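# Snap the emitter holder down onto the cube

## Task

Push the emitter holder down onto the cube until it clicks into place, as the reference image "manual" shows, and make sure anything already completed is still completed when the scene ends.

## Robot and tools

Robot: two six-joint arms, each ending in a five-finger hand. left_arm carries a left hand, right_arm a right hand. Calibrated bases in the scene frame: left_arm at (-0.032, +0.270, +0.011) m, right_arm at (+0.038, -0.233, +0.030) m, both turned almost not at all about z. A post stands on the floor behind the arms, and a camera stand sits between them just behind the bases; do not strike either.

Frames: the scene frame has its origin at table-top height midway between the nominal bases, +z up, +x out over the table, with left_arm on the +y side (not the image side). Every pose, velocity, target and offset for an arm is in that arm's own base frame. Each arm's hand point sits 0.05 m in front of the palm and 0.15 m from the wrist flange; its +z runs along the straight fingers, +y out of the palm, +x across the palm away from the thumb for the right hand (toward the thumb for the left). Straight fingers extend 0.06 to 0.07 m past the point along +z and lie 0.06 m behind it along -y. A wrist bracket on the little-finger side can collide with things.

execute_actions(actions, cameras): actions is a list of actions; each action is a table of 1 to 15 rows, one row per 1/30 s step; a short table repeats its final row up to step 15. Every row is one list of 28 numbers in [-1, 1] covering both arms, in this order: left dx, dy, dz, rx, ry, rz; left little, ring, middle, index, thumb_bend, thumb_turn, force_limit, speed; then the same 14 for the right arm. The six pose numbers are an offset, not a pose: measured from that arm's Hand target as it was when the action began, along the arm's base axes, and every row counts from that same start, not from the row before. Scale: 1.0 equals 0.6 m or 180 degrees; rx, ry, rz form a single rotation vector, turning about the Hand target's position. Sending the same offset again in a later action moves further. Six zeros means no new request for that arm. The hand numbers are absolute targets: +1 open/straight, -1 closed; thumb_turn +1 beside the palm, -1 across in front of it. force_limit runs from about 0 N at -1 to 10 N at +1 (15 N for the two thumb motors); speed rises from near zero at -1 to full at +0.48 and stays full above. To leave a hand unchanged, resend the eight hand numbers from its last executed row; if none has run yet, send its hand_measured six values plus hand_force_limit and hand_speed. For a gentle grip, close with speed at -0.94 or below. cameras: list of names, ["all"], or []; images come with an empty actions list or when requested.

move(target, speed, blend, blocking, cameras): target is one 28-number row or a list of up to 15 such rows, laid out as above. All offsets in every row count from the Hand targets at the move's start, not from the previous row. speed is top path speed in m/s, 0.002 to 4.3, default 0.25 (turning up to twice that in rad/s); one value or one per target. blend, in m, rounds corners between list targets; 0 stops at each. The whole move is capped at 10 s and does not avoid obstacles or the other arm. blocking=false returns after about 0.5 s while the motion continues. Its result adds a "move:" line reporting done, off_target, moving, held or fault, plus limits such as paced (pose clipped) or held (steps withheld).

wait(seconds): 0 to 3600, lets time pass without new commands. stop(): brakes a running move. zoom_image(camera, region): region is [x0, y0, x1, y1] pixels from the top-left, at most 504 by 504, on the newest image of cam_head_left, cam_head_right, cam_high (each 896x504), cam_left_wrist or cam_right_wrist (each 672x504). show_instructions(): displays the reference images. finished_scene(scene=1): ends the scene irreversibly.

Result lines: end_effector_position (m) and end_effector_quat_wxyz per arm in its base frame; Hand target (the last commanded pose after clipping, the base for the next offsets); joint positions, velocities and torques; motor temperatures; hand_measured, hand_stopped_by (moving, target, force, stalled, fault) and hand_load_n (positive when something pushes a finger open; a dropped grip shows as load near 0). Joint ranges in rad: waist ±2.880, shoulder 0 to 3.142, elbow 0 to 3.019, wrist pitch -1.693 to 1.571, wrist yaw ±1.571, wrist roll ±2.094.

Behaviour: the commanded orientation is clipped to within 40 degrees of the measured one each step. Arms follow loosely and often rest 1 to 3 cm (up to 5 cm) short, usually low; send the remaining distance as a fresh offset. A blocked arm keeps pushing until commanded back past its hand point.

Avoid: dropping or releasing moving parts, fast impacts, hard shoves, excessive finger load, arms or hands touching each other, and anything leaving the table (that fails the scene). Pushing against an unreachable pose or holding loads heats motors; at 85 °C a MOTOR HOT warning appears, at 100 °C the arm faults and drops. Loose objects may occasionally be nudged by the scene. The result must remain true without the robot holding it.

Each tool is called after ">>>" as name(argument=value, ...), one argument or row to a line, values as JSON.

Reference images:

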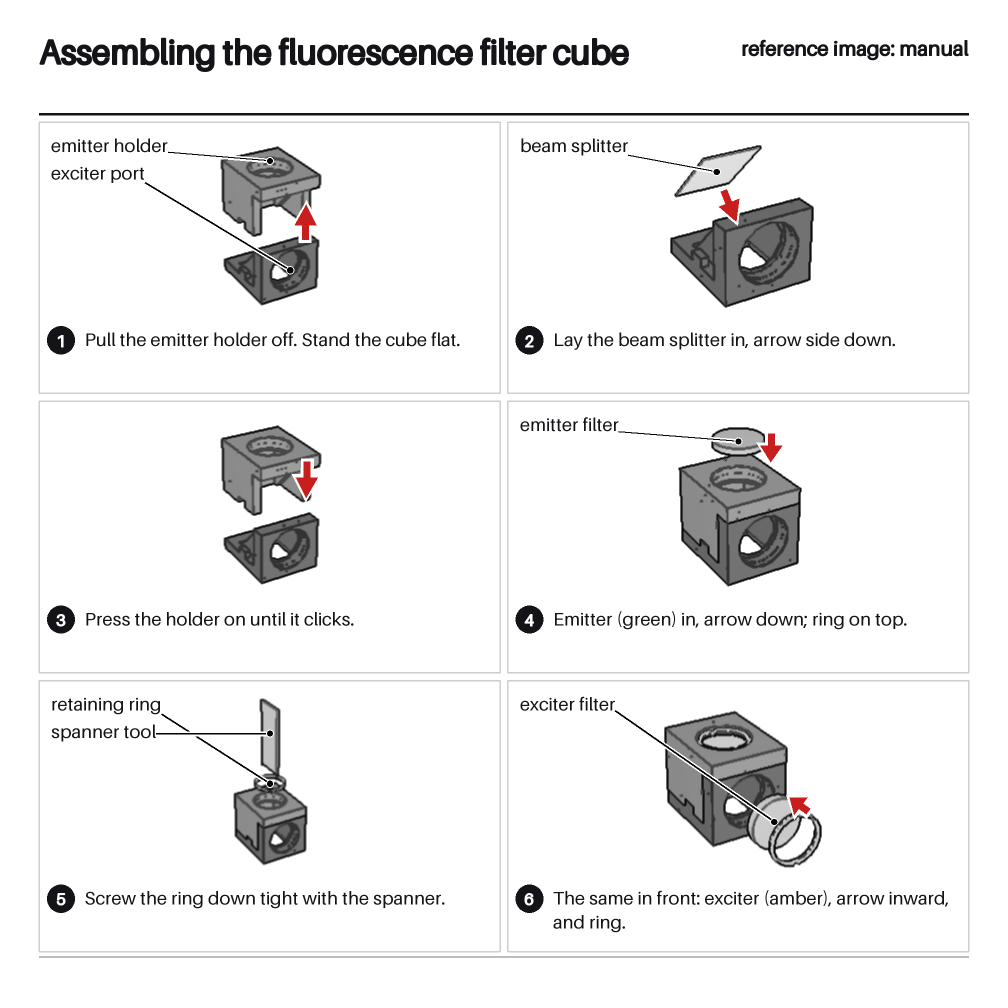

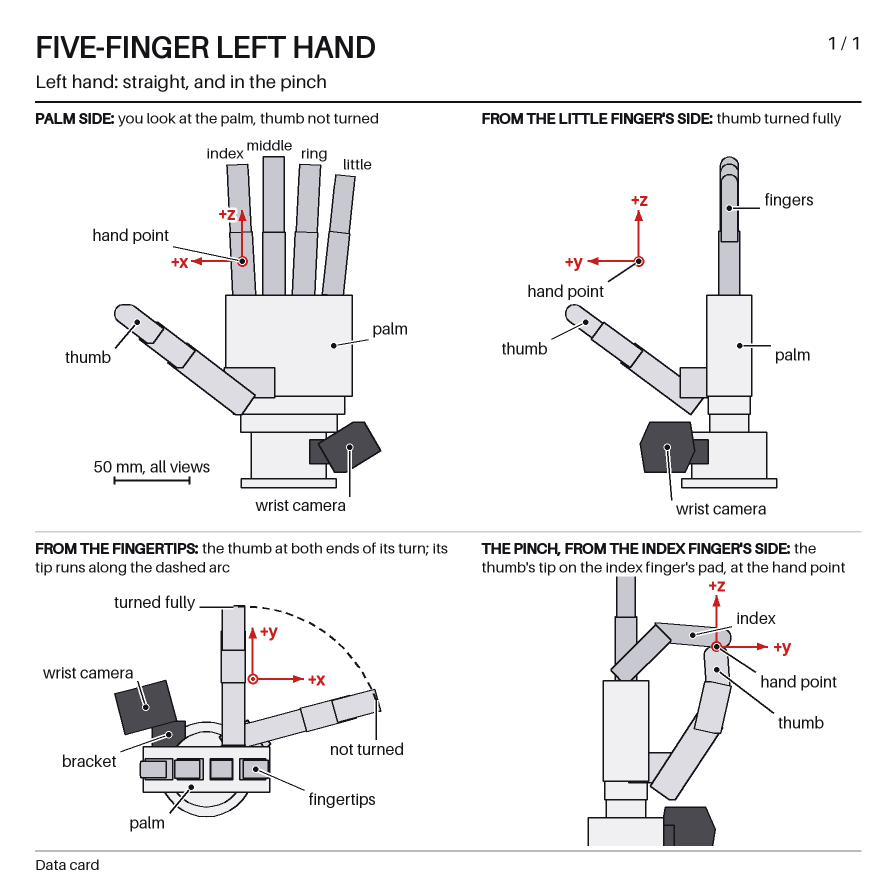

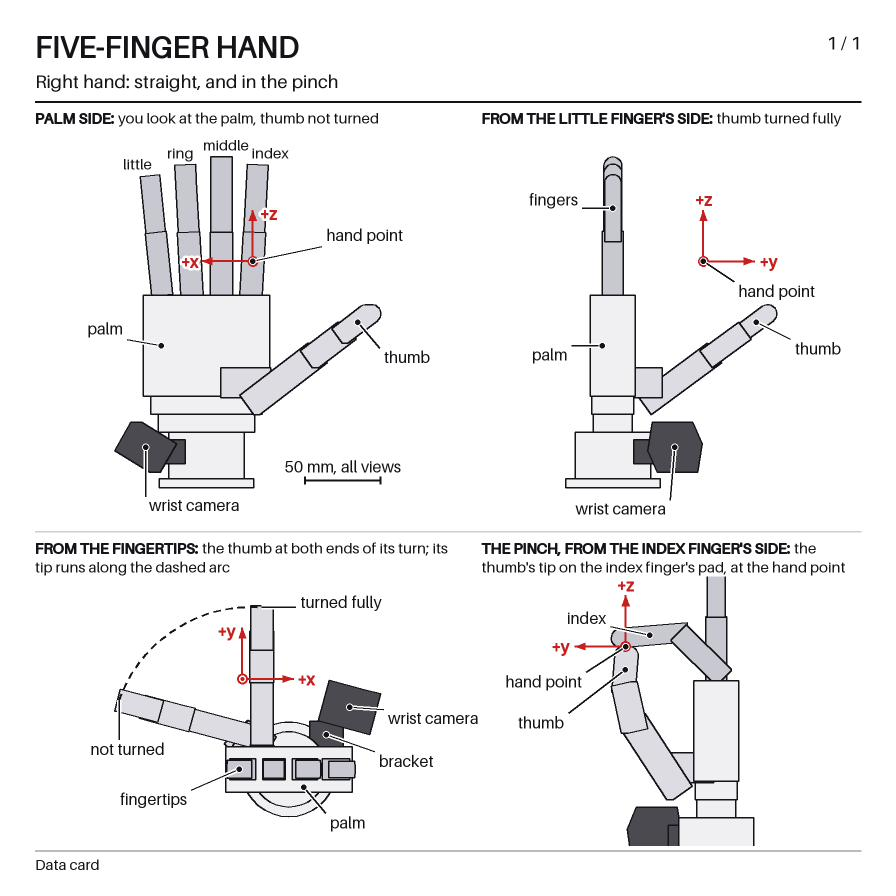

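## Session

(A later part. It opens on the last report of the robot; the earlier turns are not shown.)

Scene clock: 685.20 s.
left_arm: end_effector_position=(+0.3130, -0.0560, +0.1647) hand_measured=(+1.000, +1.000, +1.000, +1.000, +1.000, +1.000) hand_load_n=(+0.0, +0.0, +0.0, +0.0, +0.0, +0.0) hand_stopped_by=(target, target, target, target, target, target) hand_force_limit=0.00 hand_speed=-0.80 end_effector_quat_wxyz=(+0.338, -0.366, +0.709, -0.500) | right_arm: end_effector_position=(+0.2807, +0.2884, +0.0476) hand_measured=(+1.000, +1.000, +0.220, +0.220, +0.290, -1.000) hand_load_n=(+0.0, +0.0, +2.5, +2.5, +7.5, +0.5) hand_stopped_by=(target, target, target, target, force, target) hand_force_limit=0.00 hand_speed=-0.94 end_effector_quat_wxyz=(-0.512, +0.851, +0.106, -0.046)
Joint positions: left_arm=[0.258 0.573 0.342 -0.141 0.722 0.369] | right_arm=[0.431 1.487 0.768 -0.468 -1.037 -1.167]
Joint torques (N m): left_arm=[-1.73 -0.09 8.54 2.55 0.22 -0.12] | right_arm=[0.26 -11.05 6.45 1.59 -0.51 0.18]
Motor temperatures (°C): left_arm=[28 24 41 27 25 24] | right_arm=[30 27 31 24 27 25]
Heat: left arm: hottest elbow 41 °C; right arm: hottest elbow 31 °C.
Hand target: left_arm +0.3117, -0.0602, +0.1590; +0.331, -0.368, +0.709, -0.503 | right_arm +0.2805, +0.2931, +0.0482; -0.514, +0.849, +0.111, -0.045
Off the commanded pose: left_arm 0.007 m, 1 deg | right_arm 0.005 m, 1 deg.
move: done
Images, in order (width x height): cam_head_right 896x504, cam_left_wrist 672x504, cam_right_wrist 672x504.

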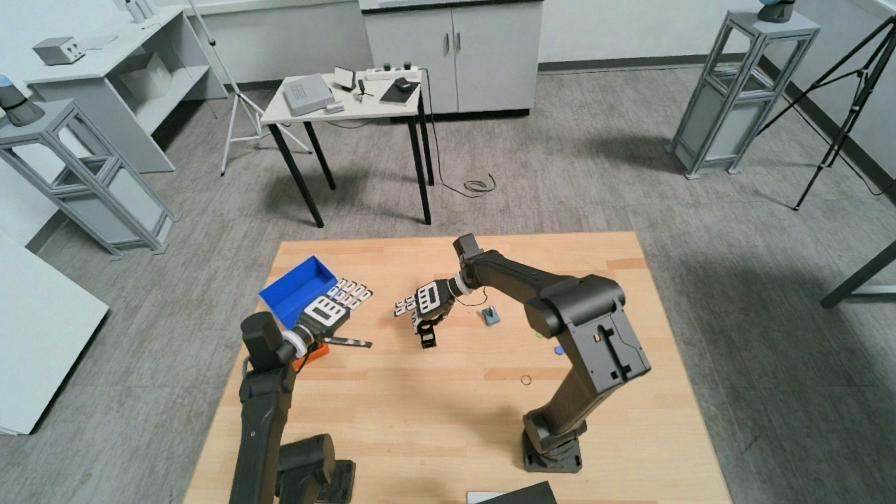

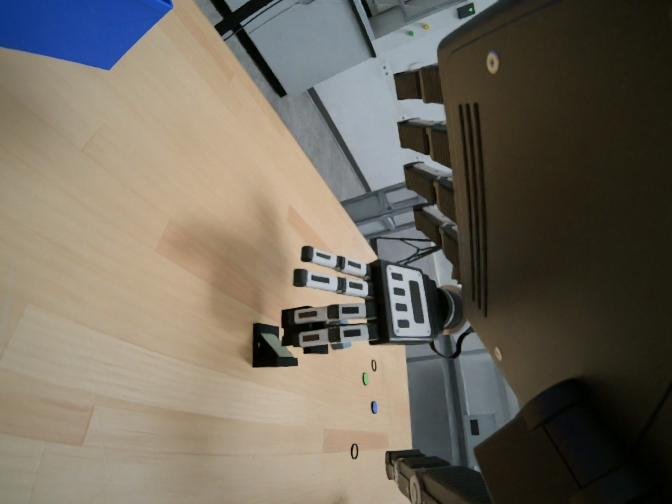

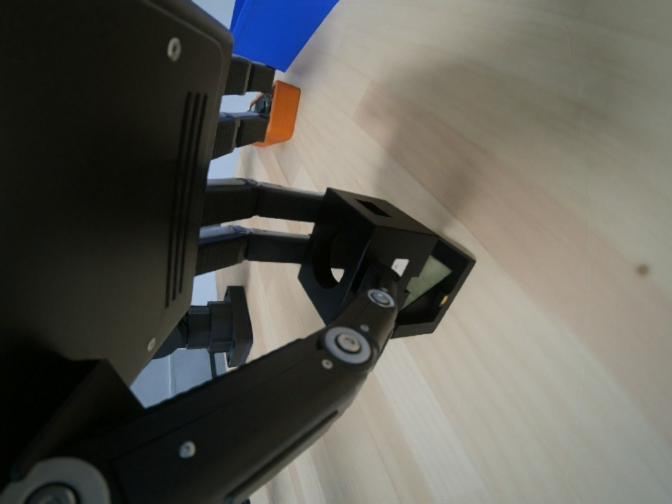

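>>> move(
  target=[
    [0,0,0,0,0,0,1,1,1,1,1,1,0,-0.8,-0.0095,0.002,0.02,0,0,0,1,1,0.22,0.22,0.1,-1,0.0,-0.94],
    [0,0,0,0,0,0,1,1,1,1,1,1,0,-0.8,-0.0095,0.002,-0.003,0,0,0,1,1,0.22,0.22,0.1,-1,0.0,-0.94],
  ],
  speed=0.06,
  cameras=["cam_left_wrist","cam_right_wrist","cam_head_right"],
)

>>> zoom_image(
  camera="cam_left_wrist",
  region=[240, 300, 360, 390],
)

>>> zoom_image(
  camera="cam_right_wrist",
  region=[320, 180, 520, 340],
)

>>> zoom_image(
  camera="cam_head_right",
  region=[405, 310, 455, 355],
)

Scene clock: 690.83 s.
left_arm: end_effector_position=(+0.3130, -0.0560, +0.1647) hand_measured=(+1.000, +1.000, +1.000, +1.000, +1.000, +1.000) hand_load_n=(+0.0, +0.0, +0.0, +0.0, +0.0, +0.0) hand_stopped_by=(target, target, target, target, target, target) hand_force_limit=0.00 hand_speed=-0.80 end_effector_quat_wxyz=(+0.338, -0.366, +0.709, -0.500) | right_arm: end_effector_position=(+0.2776, +0.2889, +0.0469) hand_measured=(+1.000, +1.000, +0.220, +0.220, +0.290, -1.000) hand_load_n=(+0.0, +0.0, +2.5, +2.5, +7.5, +0.5) hand_stopped_by=(target, target, target, target, force, target) hand_force_limit=0.00 hand_speed=-0.94 end_effector_quat_wxyz=(-0.512, +0.851, +0.105, -0.043)
Joint positions: left_arm=[0.258 0.573 0.342 -0.141 0.722 0.369] | right_arm=[0.436 1.477 0.753 -0.445 -1.033 -1.15]
Joint torques (N m): left_arm=[-1.61 -0.03 8.57 2.55 0.22 -0.13] | right_arm=[0.79 -10.99 6.26 1.62 -0.51 0.18]
Heat: left arm: hottest elbow 41 °C; right arm: hottest elbow 31 °C.
Hand target: left_arm +0.3117, -0.0602, +0.1590; +0.331, -0.368, +0.709, -0.503 | right_arm +0.2748, +0.2944, +0.0464; -0.514, +0.849, +0.111, -0.045
Off the commanded pose: left_arm 0.007 m, 1 deg | right_arm 0.006 m, 1 deg.
move: done
Images, in order (width x height): cam_head_right 896x504, cam_left_wrist 672x504, cam_right_wrist 672x504.

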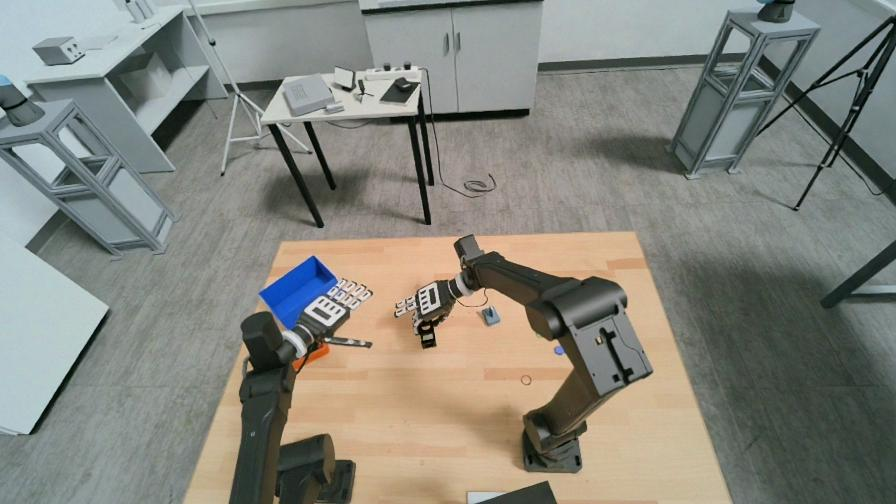

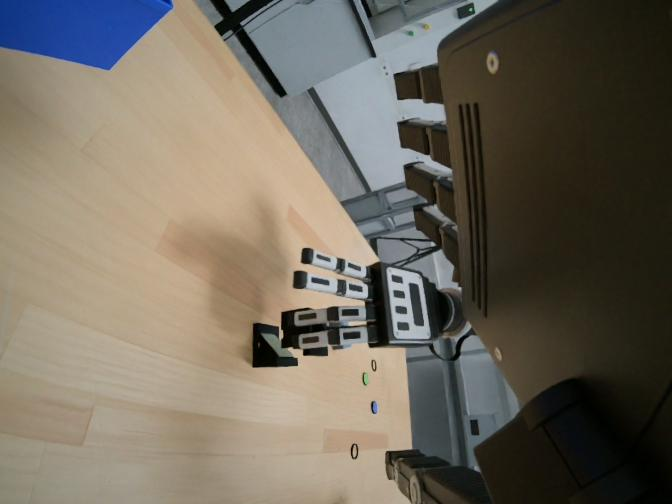

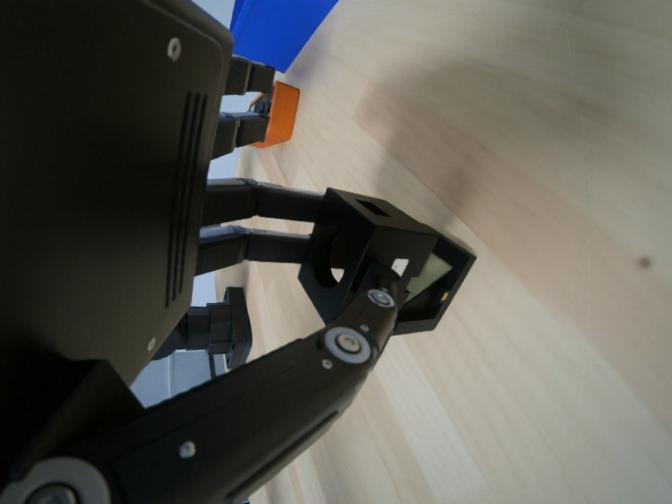

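Scaled by 4.200 from the camera's image (finer frame: 960x720).

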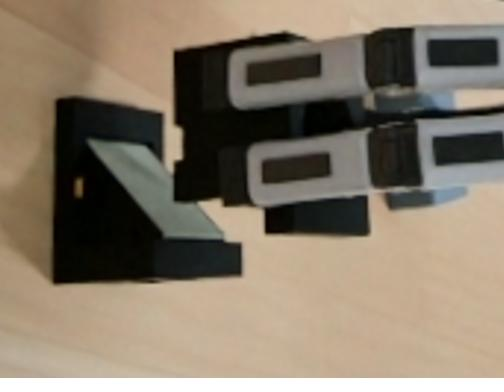

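Scaled by 2.520 from the camera's image (finer frame: 960x720).

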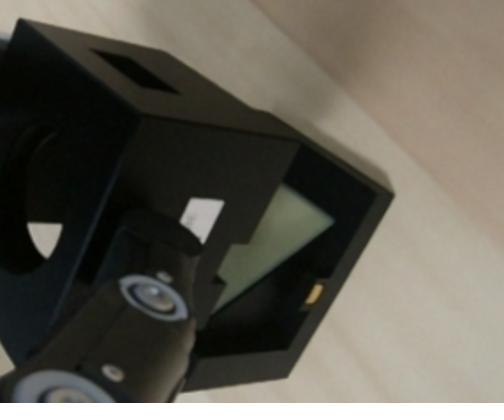

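Scaled by 10.080.

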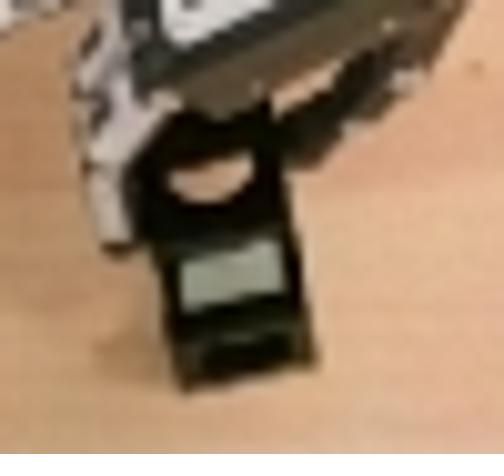

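>>> move(
  target=[
    [0,0,0,0,0,0,1,1,1,1,1,1,0,-0.8,-0.006,0.005,0.02,0,0,0.005,1,1,0.22,0.22,0.1,-1,0.0,-0.94],
    [0,0,0,0,0,0,1,1,1,1,1,1,0,-0.8,-0.006,0.005,-0.001,0,0,0.005,1,1,0.22,0.22,0.1,-1,0.0,-0.94],
  ],
  speed=0.06,
  cameras=["cam_left_wrist","cam_right_wrist","cam_head_right"],
)

>>> zoom_image(
  camera="cam_left_wrist",
  region=[240, 310, 320, 370],
)

>>> zoom_image(
  camera="cam_right_wrist",
  region=[360, 200, 500, 350],
)

>>> zoom_image(
  camera="cam_head_right",
  region=[405, 310, 455, 355],
)

Scene clock: 716.13 s.
left_arm: end_effector_position=(+0.3130, -0.0560, +0.1647) hand_measured=(+1.000, +1.000, +1.000, +1.000, +1.000, +1.000) hand_load_n=(+0.0, +0.0, +0.0, +0.0, +0.0, -0.5) hand_stopped_by=(target, target, target, target, target, target) hand_force_limit=0.00 hand_speed=-0.80 end_effector_quat_wxyz=(+0.338, -0.366, +0.709, -0.500) | right_arm: end_effector_position=(+0.2728, +0.2917, +0.0458) hand_measured=(+1.000, +1.000, +0.220, +0.220, +0.290, -1.000) hand_load_n=(+0.0, -0.5, +2.5, +2.5, +7.5, +0.0) hand_stopped_by=(target, target, target, target, force, target) hand_force_limit=0.00 hand_speed=-0.94 end_effector_quat_wxyz=(-0.511, +0.851, +0.108, -0.050)
Joint positions: left_arm=[0.258 0.573 0.342 -0.141 0.722 0.369] | right_arm=[0.448 1.48 0.753 -0.45 -1.033 -1.15]
Joint torques (N m): left_arm=[-1.61 0.15 8.57 2.54 0.2 -0.13] | right_arm=[0.56 -10.93 6.38 1.54 -0.57 0.11]
Heat: left arm: hottest elbow 40 °C; right arm: hottest elbow 31 °C.
Hand target: left_arm +0.3117, -0.0602, +0.1590; +0.331, -0.368, +0.709, -0.503 | right_arm +0.2713, +0.2973, +0.0458; -0.514, +0.849, +0.117, -0.048
Off the commanded pose: left_arm 0.007 m, 1 deg | right_arm 0.006 m, 1 deg.
move: done
Images, in order (width x height): cam_head_right 896x504, cam_left_wrist 672x504, cam_right_wrist 672x504.

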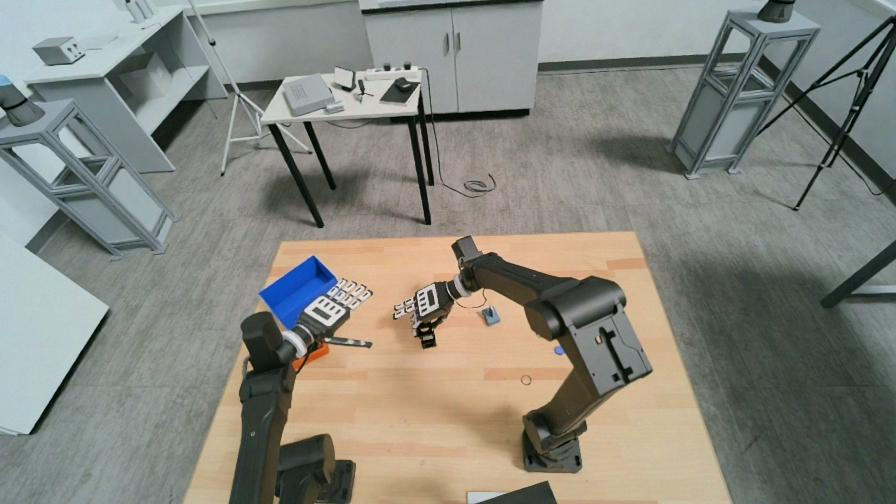

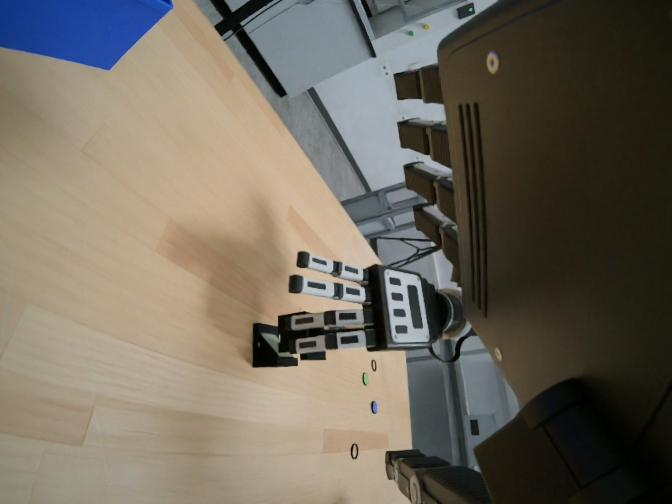

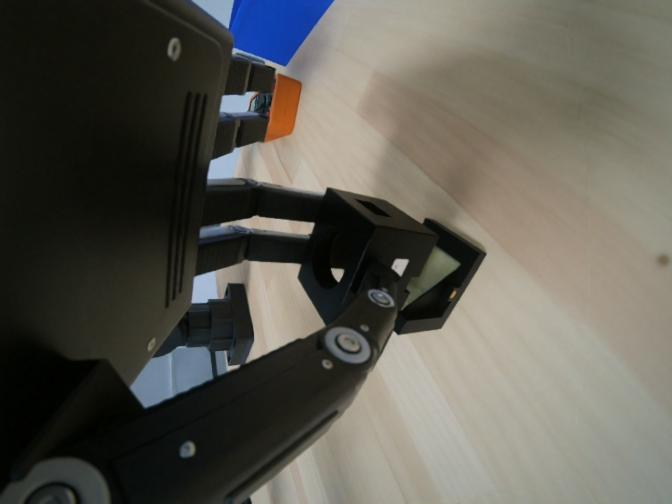

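Scaled by 6.300 from the camera's image (finer frame: 960x720).

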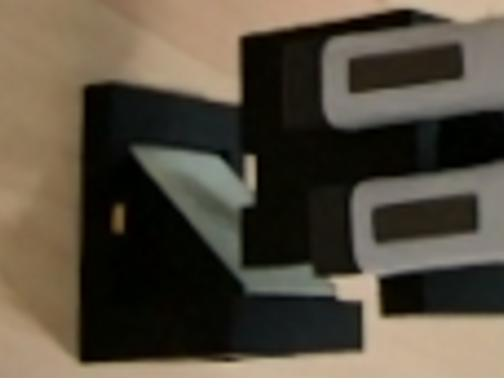

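Scaled by 3.360 from the camera's image (finer frame: 960x720).

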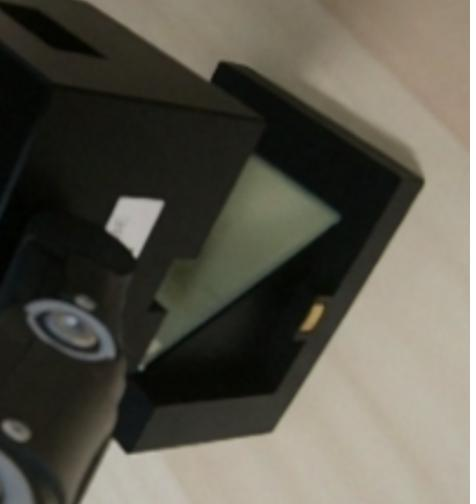

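Scaled by 10.080.

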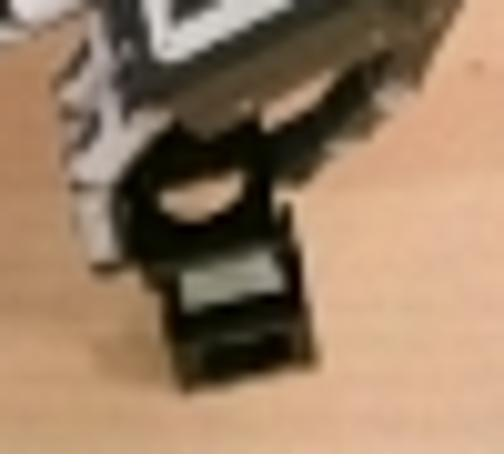

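>>> move(
  target=[
    [0,0,0,0,0,0,1,1,1,1,1,1,0,-0.8,0.0,-0.007,0.015,0,0,0,1,1,0.22,0.22,0.1,-1,0.0,-0.94],
    [0,0,0,0,0,0,1,1,1,1,1,1,0,-0.8,0.0,-0.0055,-0.012,0,0,0,1,1,0.22,0.22,0.1,-1,0.0,-0.94],
  ],
  speed=0.06,
  cameras=["cam_left_wrist","cam_right_wrist","cam_head_right"],
)

>>> zoom_image(
  camera="cam_left_wrist",
  region=[240, 310, 320, 370],
)

>>> zoom_image(
  camera="cam_right_wrist",
  region=[360, 200, 500, 350],
)

>>> zoom_image(
  camera="cam_head_right",
  region=[405, 310, 455, 355],
)

Scene clock: 741.93 s.
left_arm: end_effector_position=(+0.3130, -0.0560, +0.1647) hand_measured=(+1.000, +1.000, +1.000, +1.000, +1.000, +1.000) hand_load_n=(+0.0, +0.0, +0.0, +0.0, +0.0, +0.0) hand_stopped_by=(target, target, target, target, target, target) hand_force_limit=0.00 hand_speed=-0.80 end_effector_quat_wxyz=(+0.338, -0.366, +0.709, -0.500) | right_arm: end_effector_position=(+0.2711, +0.2906, +0.0385) hand_measured=(+1.000, +1.000, +0.220, +0.220, +0.290, -1.000) hand_load_n=(+0.0, +0.0, +2.5, +2.5, +7.5, +0.5) hand_stopped_by=(target, target, target, target, force, target) hand_force_limit=0.00 hand_speed=-0.94 end_effector_quat_wxyz=(-0.510, +0.852, +0.109, -0.052)
Joint positions: left_arm=[0.258 0.573 0.342 -0.141 0.722 0.369] | right_arm=[0.448 1.495 0.746 -0.44 -1.034 -1.159]
Joint torques (N m): left_arm=[-1.67 -0.03 8.59 2.54 0.21 -0.11] | right_arm=[-0.15 -11.11 6.11 1.58 -0.67 0.08]
Heat: left arm: hottest elbow 39 °C; right arm: hottest elbow 31 °C.
Hand target: left_arm +0.3117, -0.0602, +0.1590; +0.331, -0.368, +0.709, -0.503 | right_arm +0.2713, +0.2940, +0.0386; -0.514, +0.849, +0.117, -0.048
Off the commanded pose: left_arm 0.007 m, 1 deg | right_arm 0.003 m, 1 deg.
move: done
Images, in order (width x height): cam_head_right 896x504, cam_left_wrist 672x504, cam_right_wrist 672x504.

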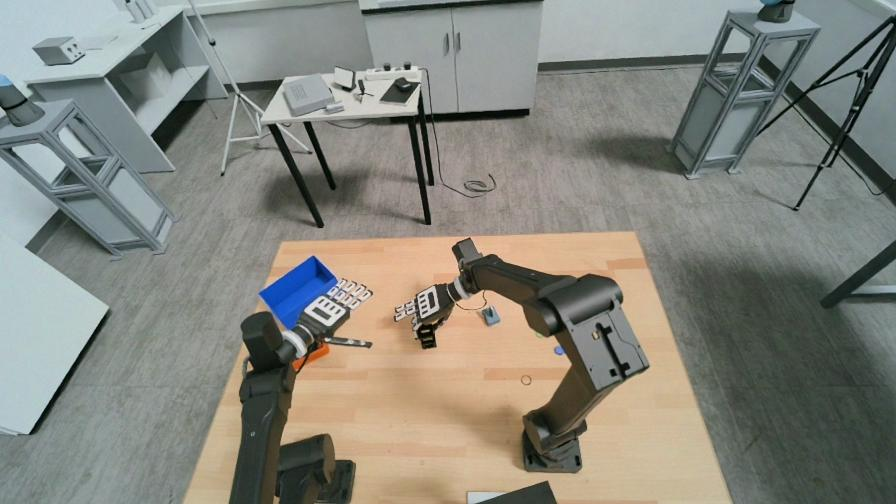

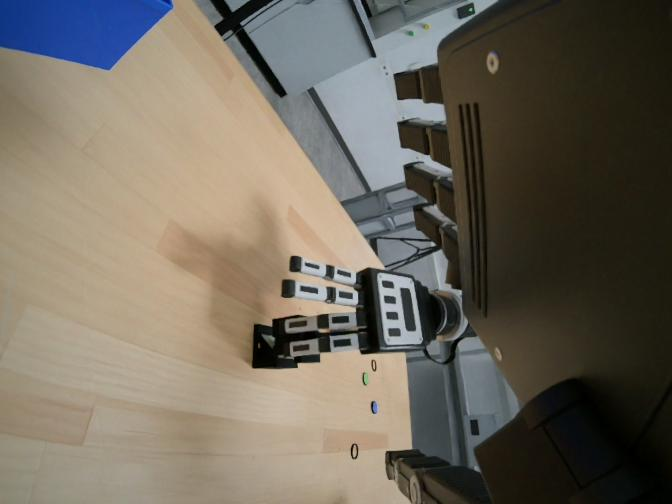

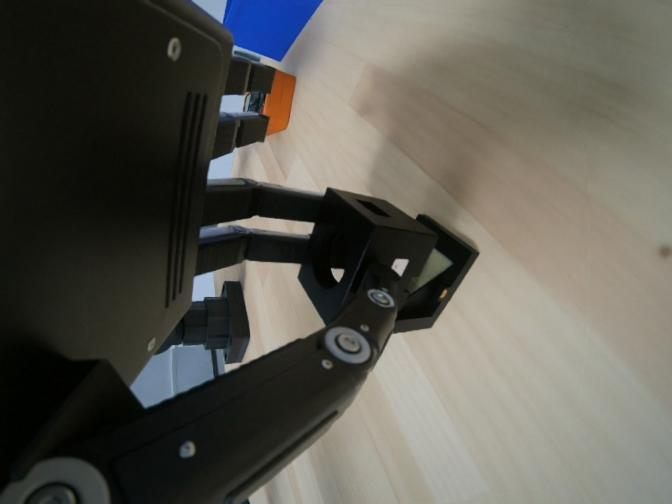

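Scaled by 6.300 from the camera's image (finer frame: 960x720).

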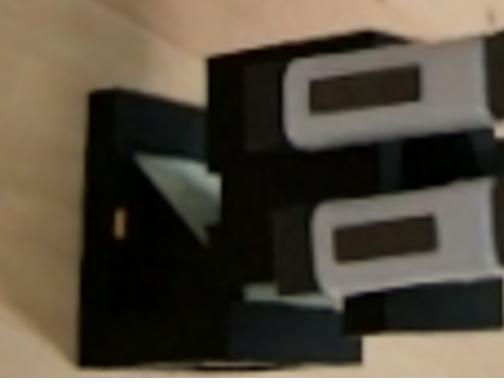

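Scaled by 3.360 from the camera's image (finer frame: 960x720).

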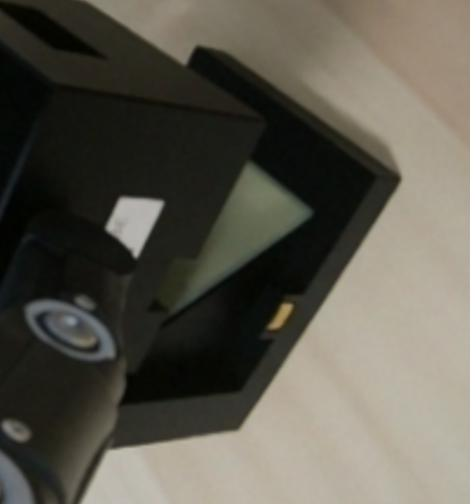

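Scaled by 10.080.

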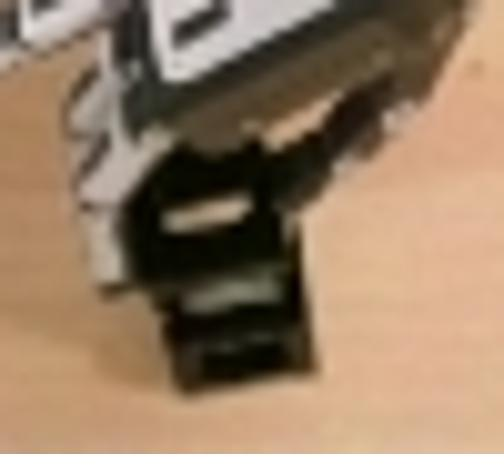

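>>> move(
  target=[0,0,0,0,0,0,1,1,1,1,1,1,0,-0.8,0.0,0.0,0.02,0,0,0,1,1,0.22,0.22,0.1,-1,0.0,-0.94],
  speed=0.06,
  cameras=["cam_left_wrist","cam_right_wrist","cam_head_right"],
)

>>> zoom_image(
  camera="cam_left_wrist",
  region=[240, 310, 320, 370],
)

>>> zoom_image(
  camera="cam_right_wrist",
  region=[360, 200, 500, 350],
)

Scene clock: 772.73 s.
left_arm: end_effector_position=(+0.3130, -0.0560, +0.1647) hand_measured=(+1.000, +1.000, +1.000, +1.000, +1.000, +1.000) hand_load_n=(+0.0, +0.0, +0.0, +0.0, +0.0, +0.0) hand_stopped_by=(target, target, target, target, target, target) hand_force_limit=0.00 hand_speed=-0.80 end_effector_quat_wxyz=(+0.338, -0.366, +0.709, -0.500) | right_arm: end_effector_position=(+0.2687, +0.2895, +0.0384) hand_measured=(+1.000, +1.000, +0.220, +0.220, +0.290, -1.000) hand_load_n=(+0.0, +0.0, +2.5, +2.5, +7.5, +0.5) hand_stopped_by=(target, target, target, target, force, target) hand_force_limit=0.00 hand_speed=-0.94 end_effector_quat_wxyz=(-0.508, +0.853, +0.106, -0.057)
Joint positions: left_arm=[0.258 0.573 0.342 -0.141 0.722 0.369] | right_arm=[0.448 1.494 0.746 -0.452 -1.034 -1.159]
Joint torques (N m): left_arm=[-1.85 -0.21 8.55 2.52 0.19 -0.1] | right_arm=[-0.21 -13.16 7.02 0.69 -0.67 0.08]
Heat: left arm: hottest elbow 39 °C; right arm: hottest elbow 31 °C.
Hand target: left_arm +0.3117, -0.0602, +0.1590; +0.331, -0.368, +0.709, -0.503 | right_arm +0.2713, +0.2940, +0.0506; -0.514, +0.849, +0.117, -0.049
Off the commanded pose: left_arm 0.007 m, 1 deg | right_arm 0.013 m, 2 deg.
move: off_target (right_arm)
Images, in order (width x height): cam_head_right 896x504, cam_left_wrist 672x504, cam_right_wrist 672x504.

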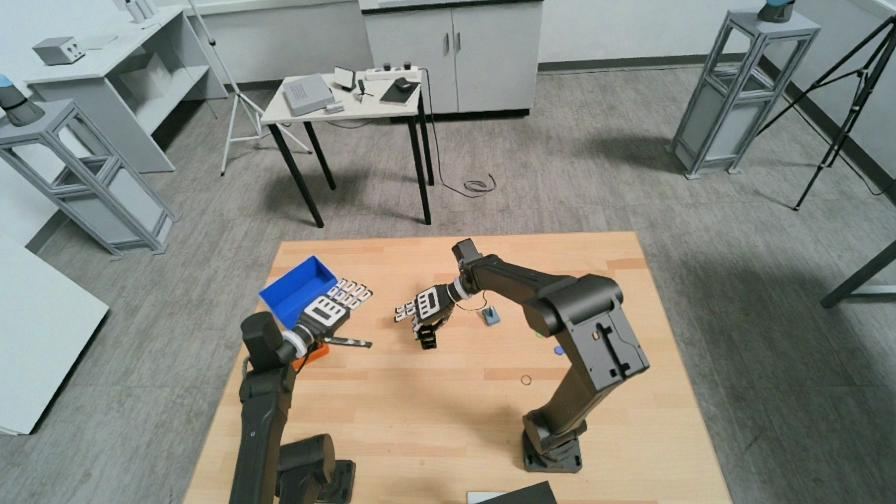

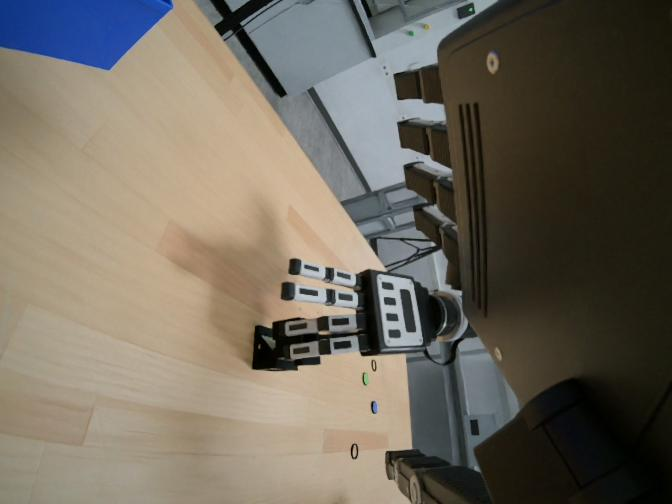

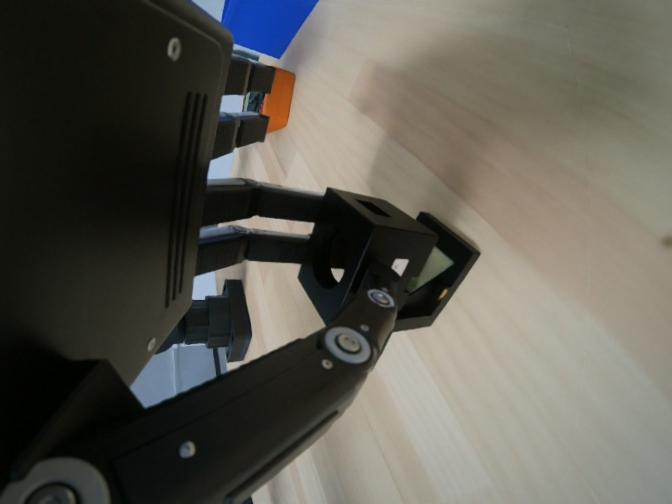

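Scaled by 6.300 from the camera's image (finer frame: 960x720).

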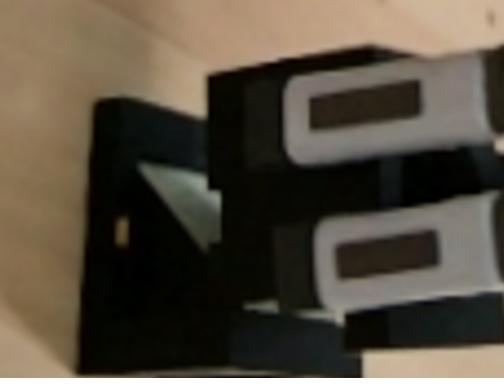

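Scaled by 3.360 from the camera's image (finer frame: 960x720).

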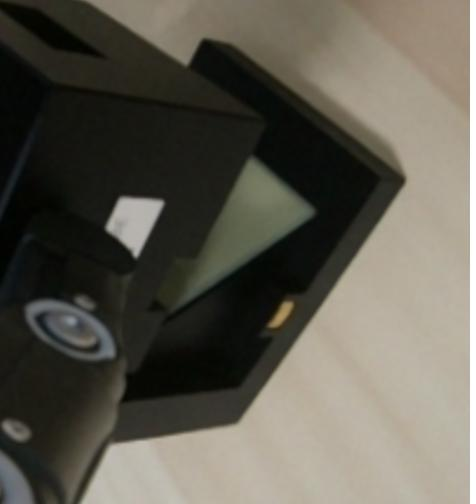

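>>> move(
  target=[0,0,0,0,0,0,1,1,1,1,1,1,0,-0.8,0.008,-0.002,0.03,0,0,-0.01,1,1,0.22,0.22,0.1,-1,0.0,-0.94],
  speed=0.15,
  cameras=["cam_left_wrist","cam_right_wrist","cam_head_right"],
)

>>> zoom_image(
  camera="cam_left_wrist",
  region=[240, 310, 320, 370],
)

>>> zoom_image(
  camera="cam_right_wrist",
  region=[360, 200, 500, 350],
)

>>> zoom_image(
  camera="cam_head_right",
  region=[405, 310, 455, 355],
)

Scene clock: 785.83 s.
left_arm: end_effector_position=(+0.3130, -0.0560, +0.1647) hand_measured=(+1.000, +1.000, +1.000, +1.000, +1.000, +1.000) hand_load_n=(+0.0, +0.0, +0.0, +0.0, +0.5, +0.0) hand_stopped_by=(target, target, target, target, target, target) hand_force_limit=0.00 hand_speed=-0.80 end_effector_quat_wxyz=(+0.338, -0.366, +0.709, -0.500) | right_arm: end_effector_position=(+0.2674, +0.2890, +0.0549) hand_measured=(+1.000, +1.000, +0.220, +0.220, +0.290, -1.000) hand_load_n=(+0.0, +0.0, +2.5, +2.5, +7.5, +0.5) hand_stopped_by=(target, target, target, target, force, target) hand_force_limit=0.00 hand_speed=-0.94 end_effector_quat_wxyz=(-0.510, +0.853, +0.101, -0.051)
Joint positions: left_arm=[0.258 0.573 0.342 -0.141 0.722 0.369] | right_arm=[0.448 1.445 0.746 -0.472 -1.029 -1.13]
Joint torques (N m): left_arm=[-1.49 0.09 8.49 2.54 0.22 -0.13] | right_arm=[-0.97 -12.34 8.14 0.73 -0.51 0.19]
Heat: left arm: hottest elbow 39 °C; right arm: hottest elbow 31 °C.
Hand target: left_arm +0.3117, -0.0602, +0.1590; +0.331, -0.368, +0.709, -0.503 | right_arm +0.2761, +0.2928, +0.0686; -0.514, +0.850, +0.104, -0.040
Off the commanded pose: left_arm 0.007 m, 1 deg | right_arm 0.017 m, 1 deg.
move: off_target (right_arm)
Images, in order (width x height): cam_head_right 896x504, cam_left_wrist 672x504, cam_right_wrist 672x504.

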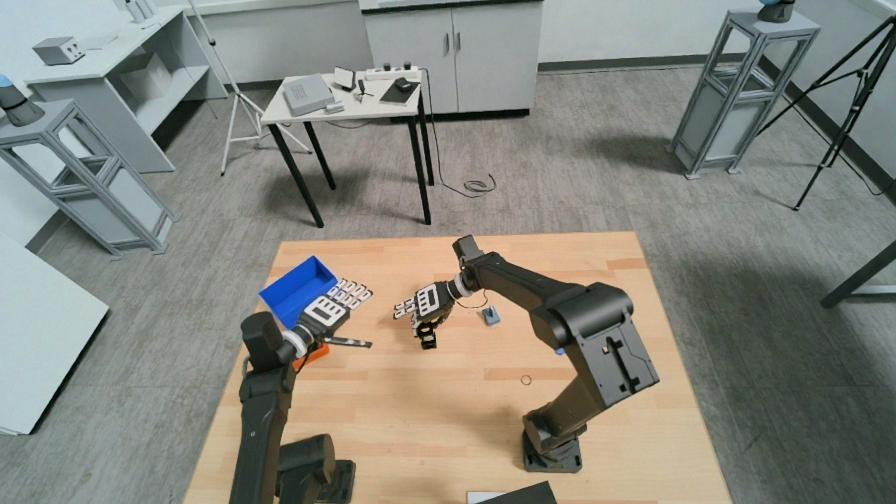

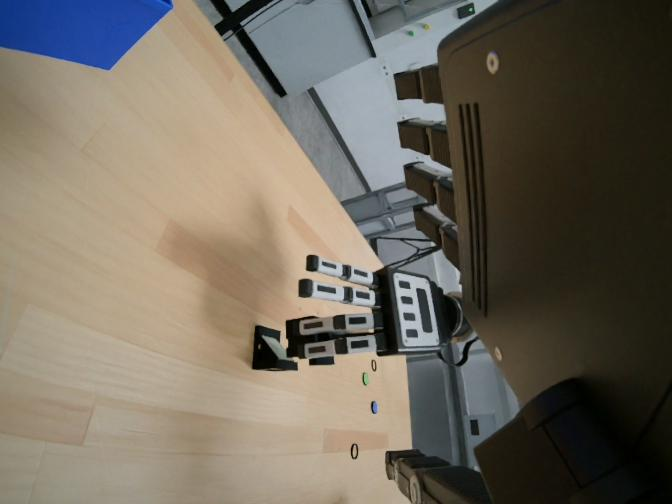

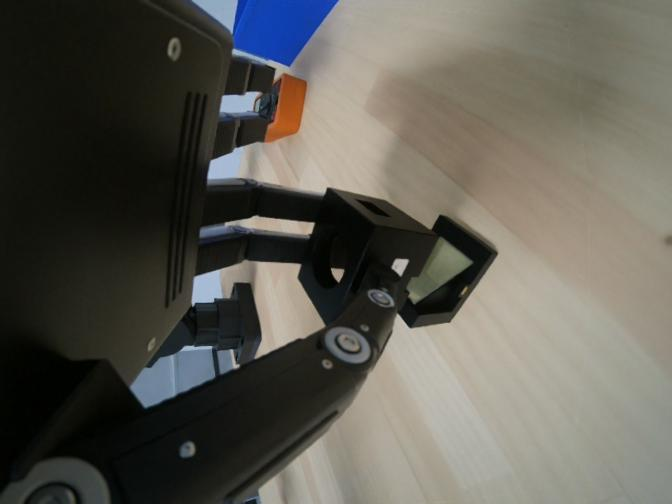

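Scaled by 6.300 from the camera's image (finer frame: 960x720).

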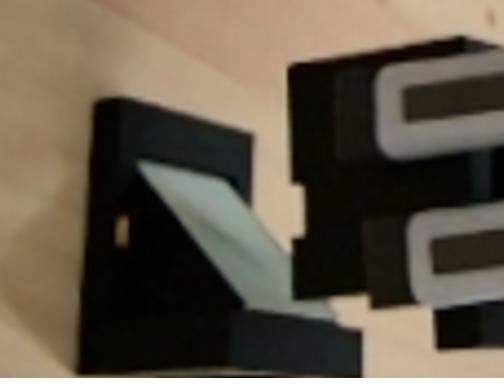

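Scaled by 3.360 from the camera's image (finer frame: 960x720).

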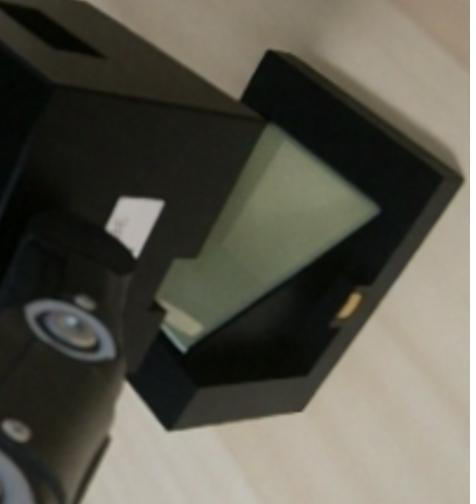

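Scaled by 10.080.

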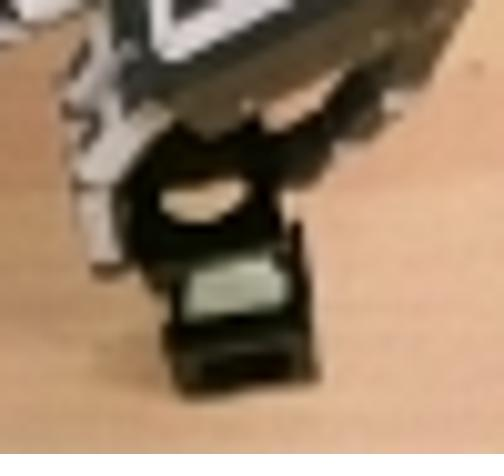

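>>> move(
  target=[
    [0,0,0,0,0,0,1,1,1,1,1,1,0,-0.8,-0.009,0.0003,0,0,0,-0.021,1,1,0.22,0.22,0.1,-1,0.0,-0.94],
    [0,0,0,0,0,0,1,1,1,1,1,1,0,-0.8,-0.009,0.0003,-0.0377,0,0,-0.021,1,1,0.22,0.22,0.1,-1,0.0,-0.94],
  ],
  speed=0.06,
  cameras=["cam_left_wrist","cam_right_wrist","cam_head_right"],
)

>>> zoom_image(
  camera="cam_left_wrist",
  region=[240, 310, 320, 370],
)

>>> zoom_image(
  camera="cam_right_wrist",
  region=[360, 200, 500, 350],
)

>>> zoom_image(
  camera="cam_head_right",
  region=[405, 310, 455, 355],
)

Scene clock: 816.53 s.
left_arm: end_effector_position=(+0.3130, -0.0560, +0.1647) hand_measured=(+1.000, +1.000, +1.000, +1.000, +1.000, +1.000) hand_load_n=(+0.0, +0.0, +0.0, +0.0, +0.0, -0.5) hand_stopped_by=(target, target, target, target, target, target) hand_force_limit=0.00 hand_speed=-0.80 end_effector_quat_wxyz=(+0.338, -0.366, +0.709, -0.500) | right_arm: end_effector_position=(+0.2701, +0.2892, +0.0446) hand_measured=(+1.000, +1.000, +0.220, +0.220, +0.290, -1.000) hand_load_n=(+0.0, +0.0, +2.5, +2.5, +7.5, +0.0) hand_stopped_by=(target, target, target, target, force, target) hand_force_limit=0.00 hand_speed=-0.94 end_effector_quat_wxyz=(-0.512, +0.855, +0.072, -0.026)
Joint positions: left_arm=[0.258 0.573 0.342 -0.141 0.722 0.369] | right_arm=[0.448 1.431 0.681 -0.302 -0.994 -1.005]
Joint torques (N m): left_arm=[-1.55 -0.26 8.62 2.58 0.2 -0.12] | right_arm=[-0.03 -10.34 6.38 1.77 -0.47 0.19]
Heat: left arm: hottest elbow 39 °C; right arm: hottest elbow 32 °C.
Hand target: left_arm +0.3117, -0.0602, +0.1590; +0.331, -0.368, +0.709, -0.503 | right_arm +0.2706, +0.2930, +0.0459; -0.515, +0.853, +0.076, -0.024
Off the commanded pose: left_arm 0.007 m, 1 deg | right_arm 0.004 m, 1 deg.
move: done
Images, in order (width x height): cam_head_right 896x504, cam_left_wrist 672x504, cam_right_wrist 672x504.

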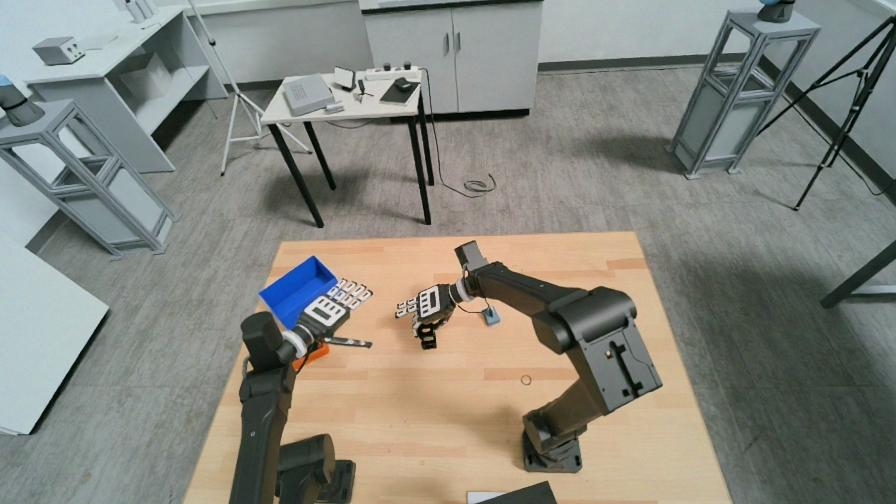

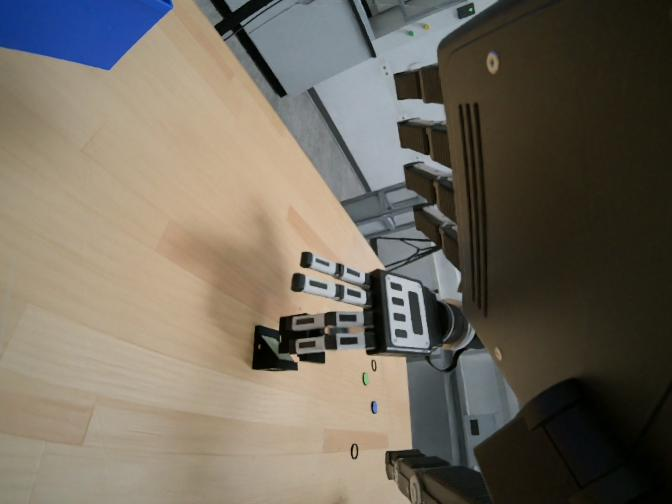

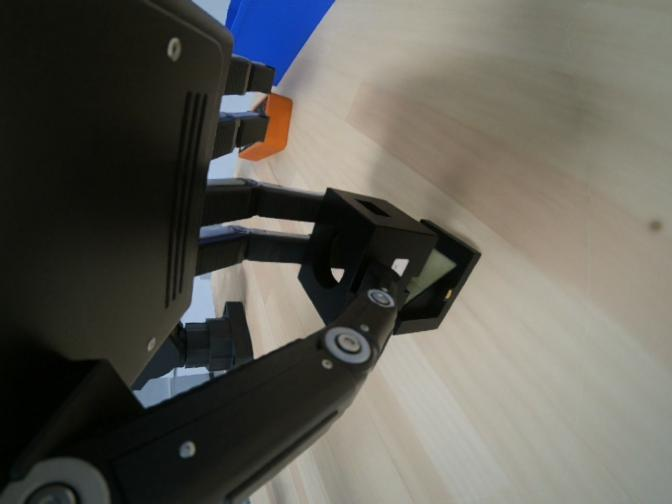

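Scaled by 6.300 from the camera's image (finer frame: 960x720).

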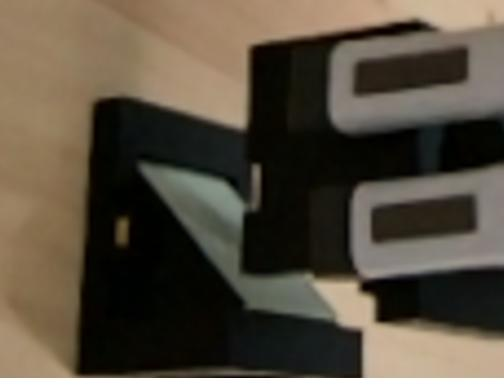

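Scaled by 3.360 from the camera's image (finer frame: 960x720).

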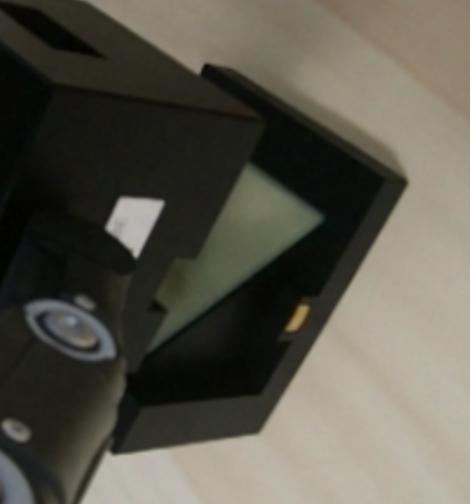

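Scaled by 10.080.

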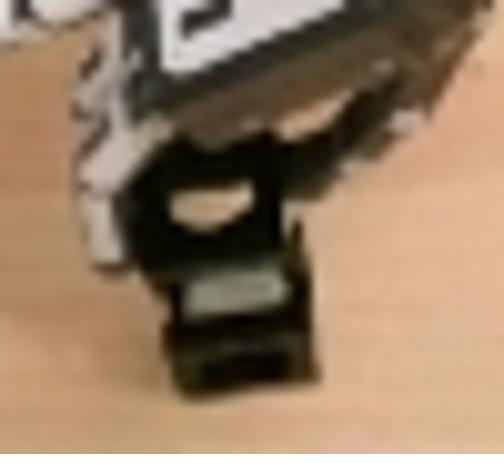

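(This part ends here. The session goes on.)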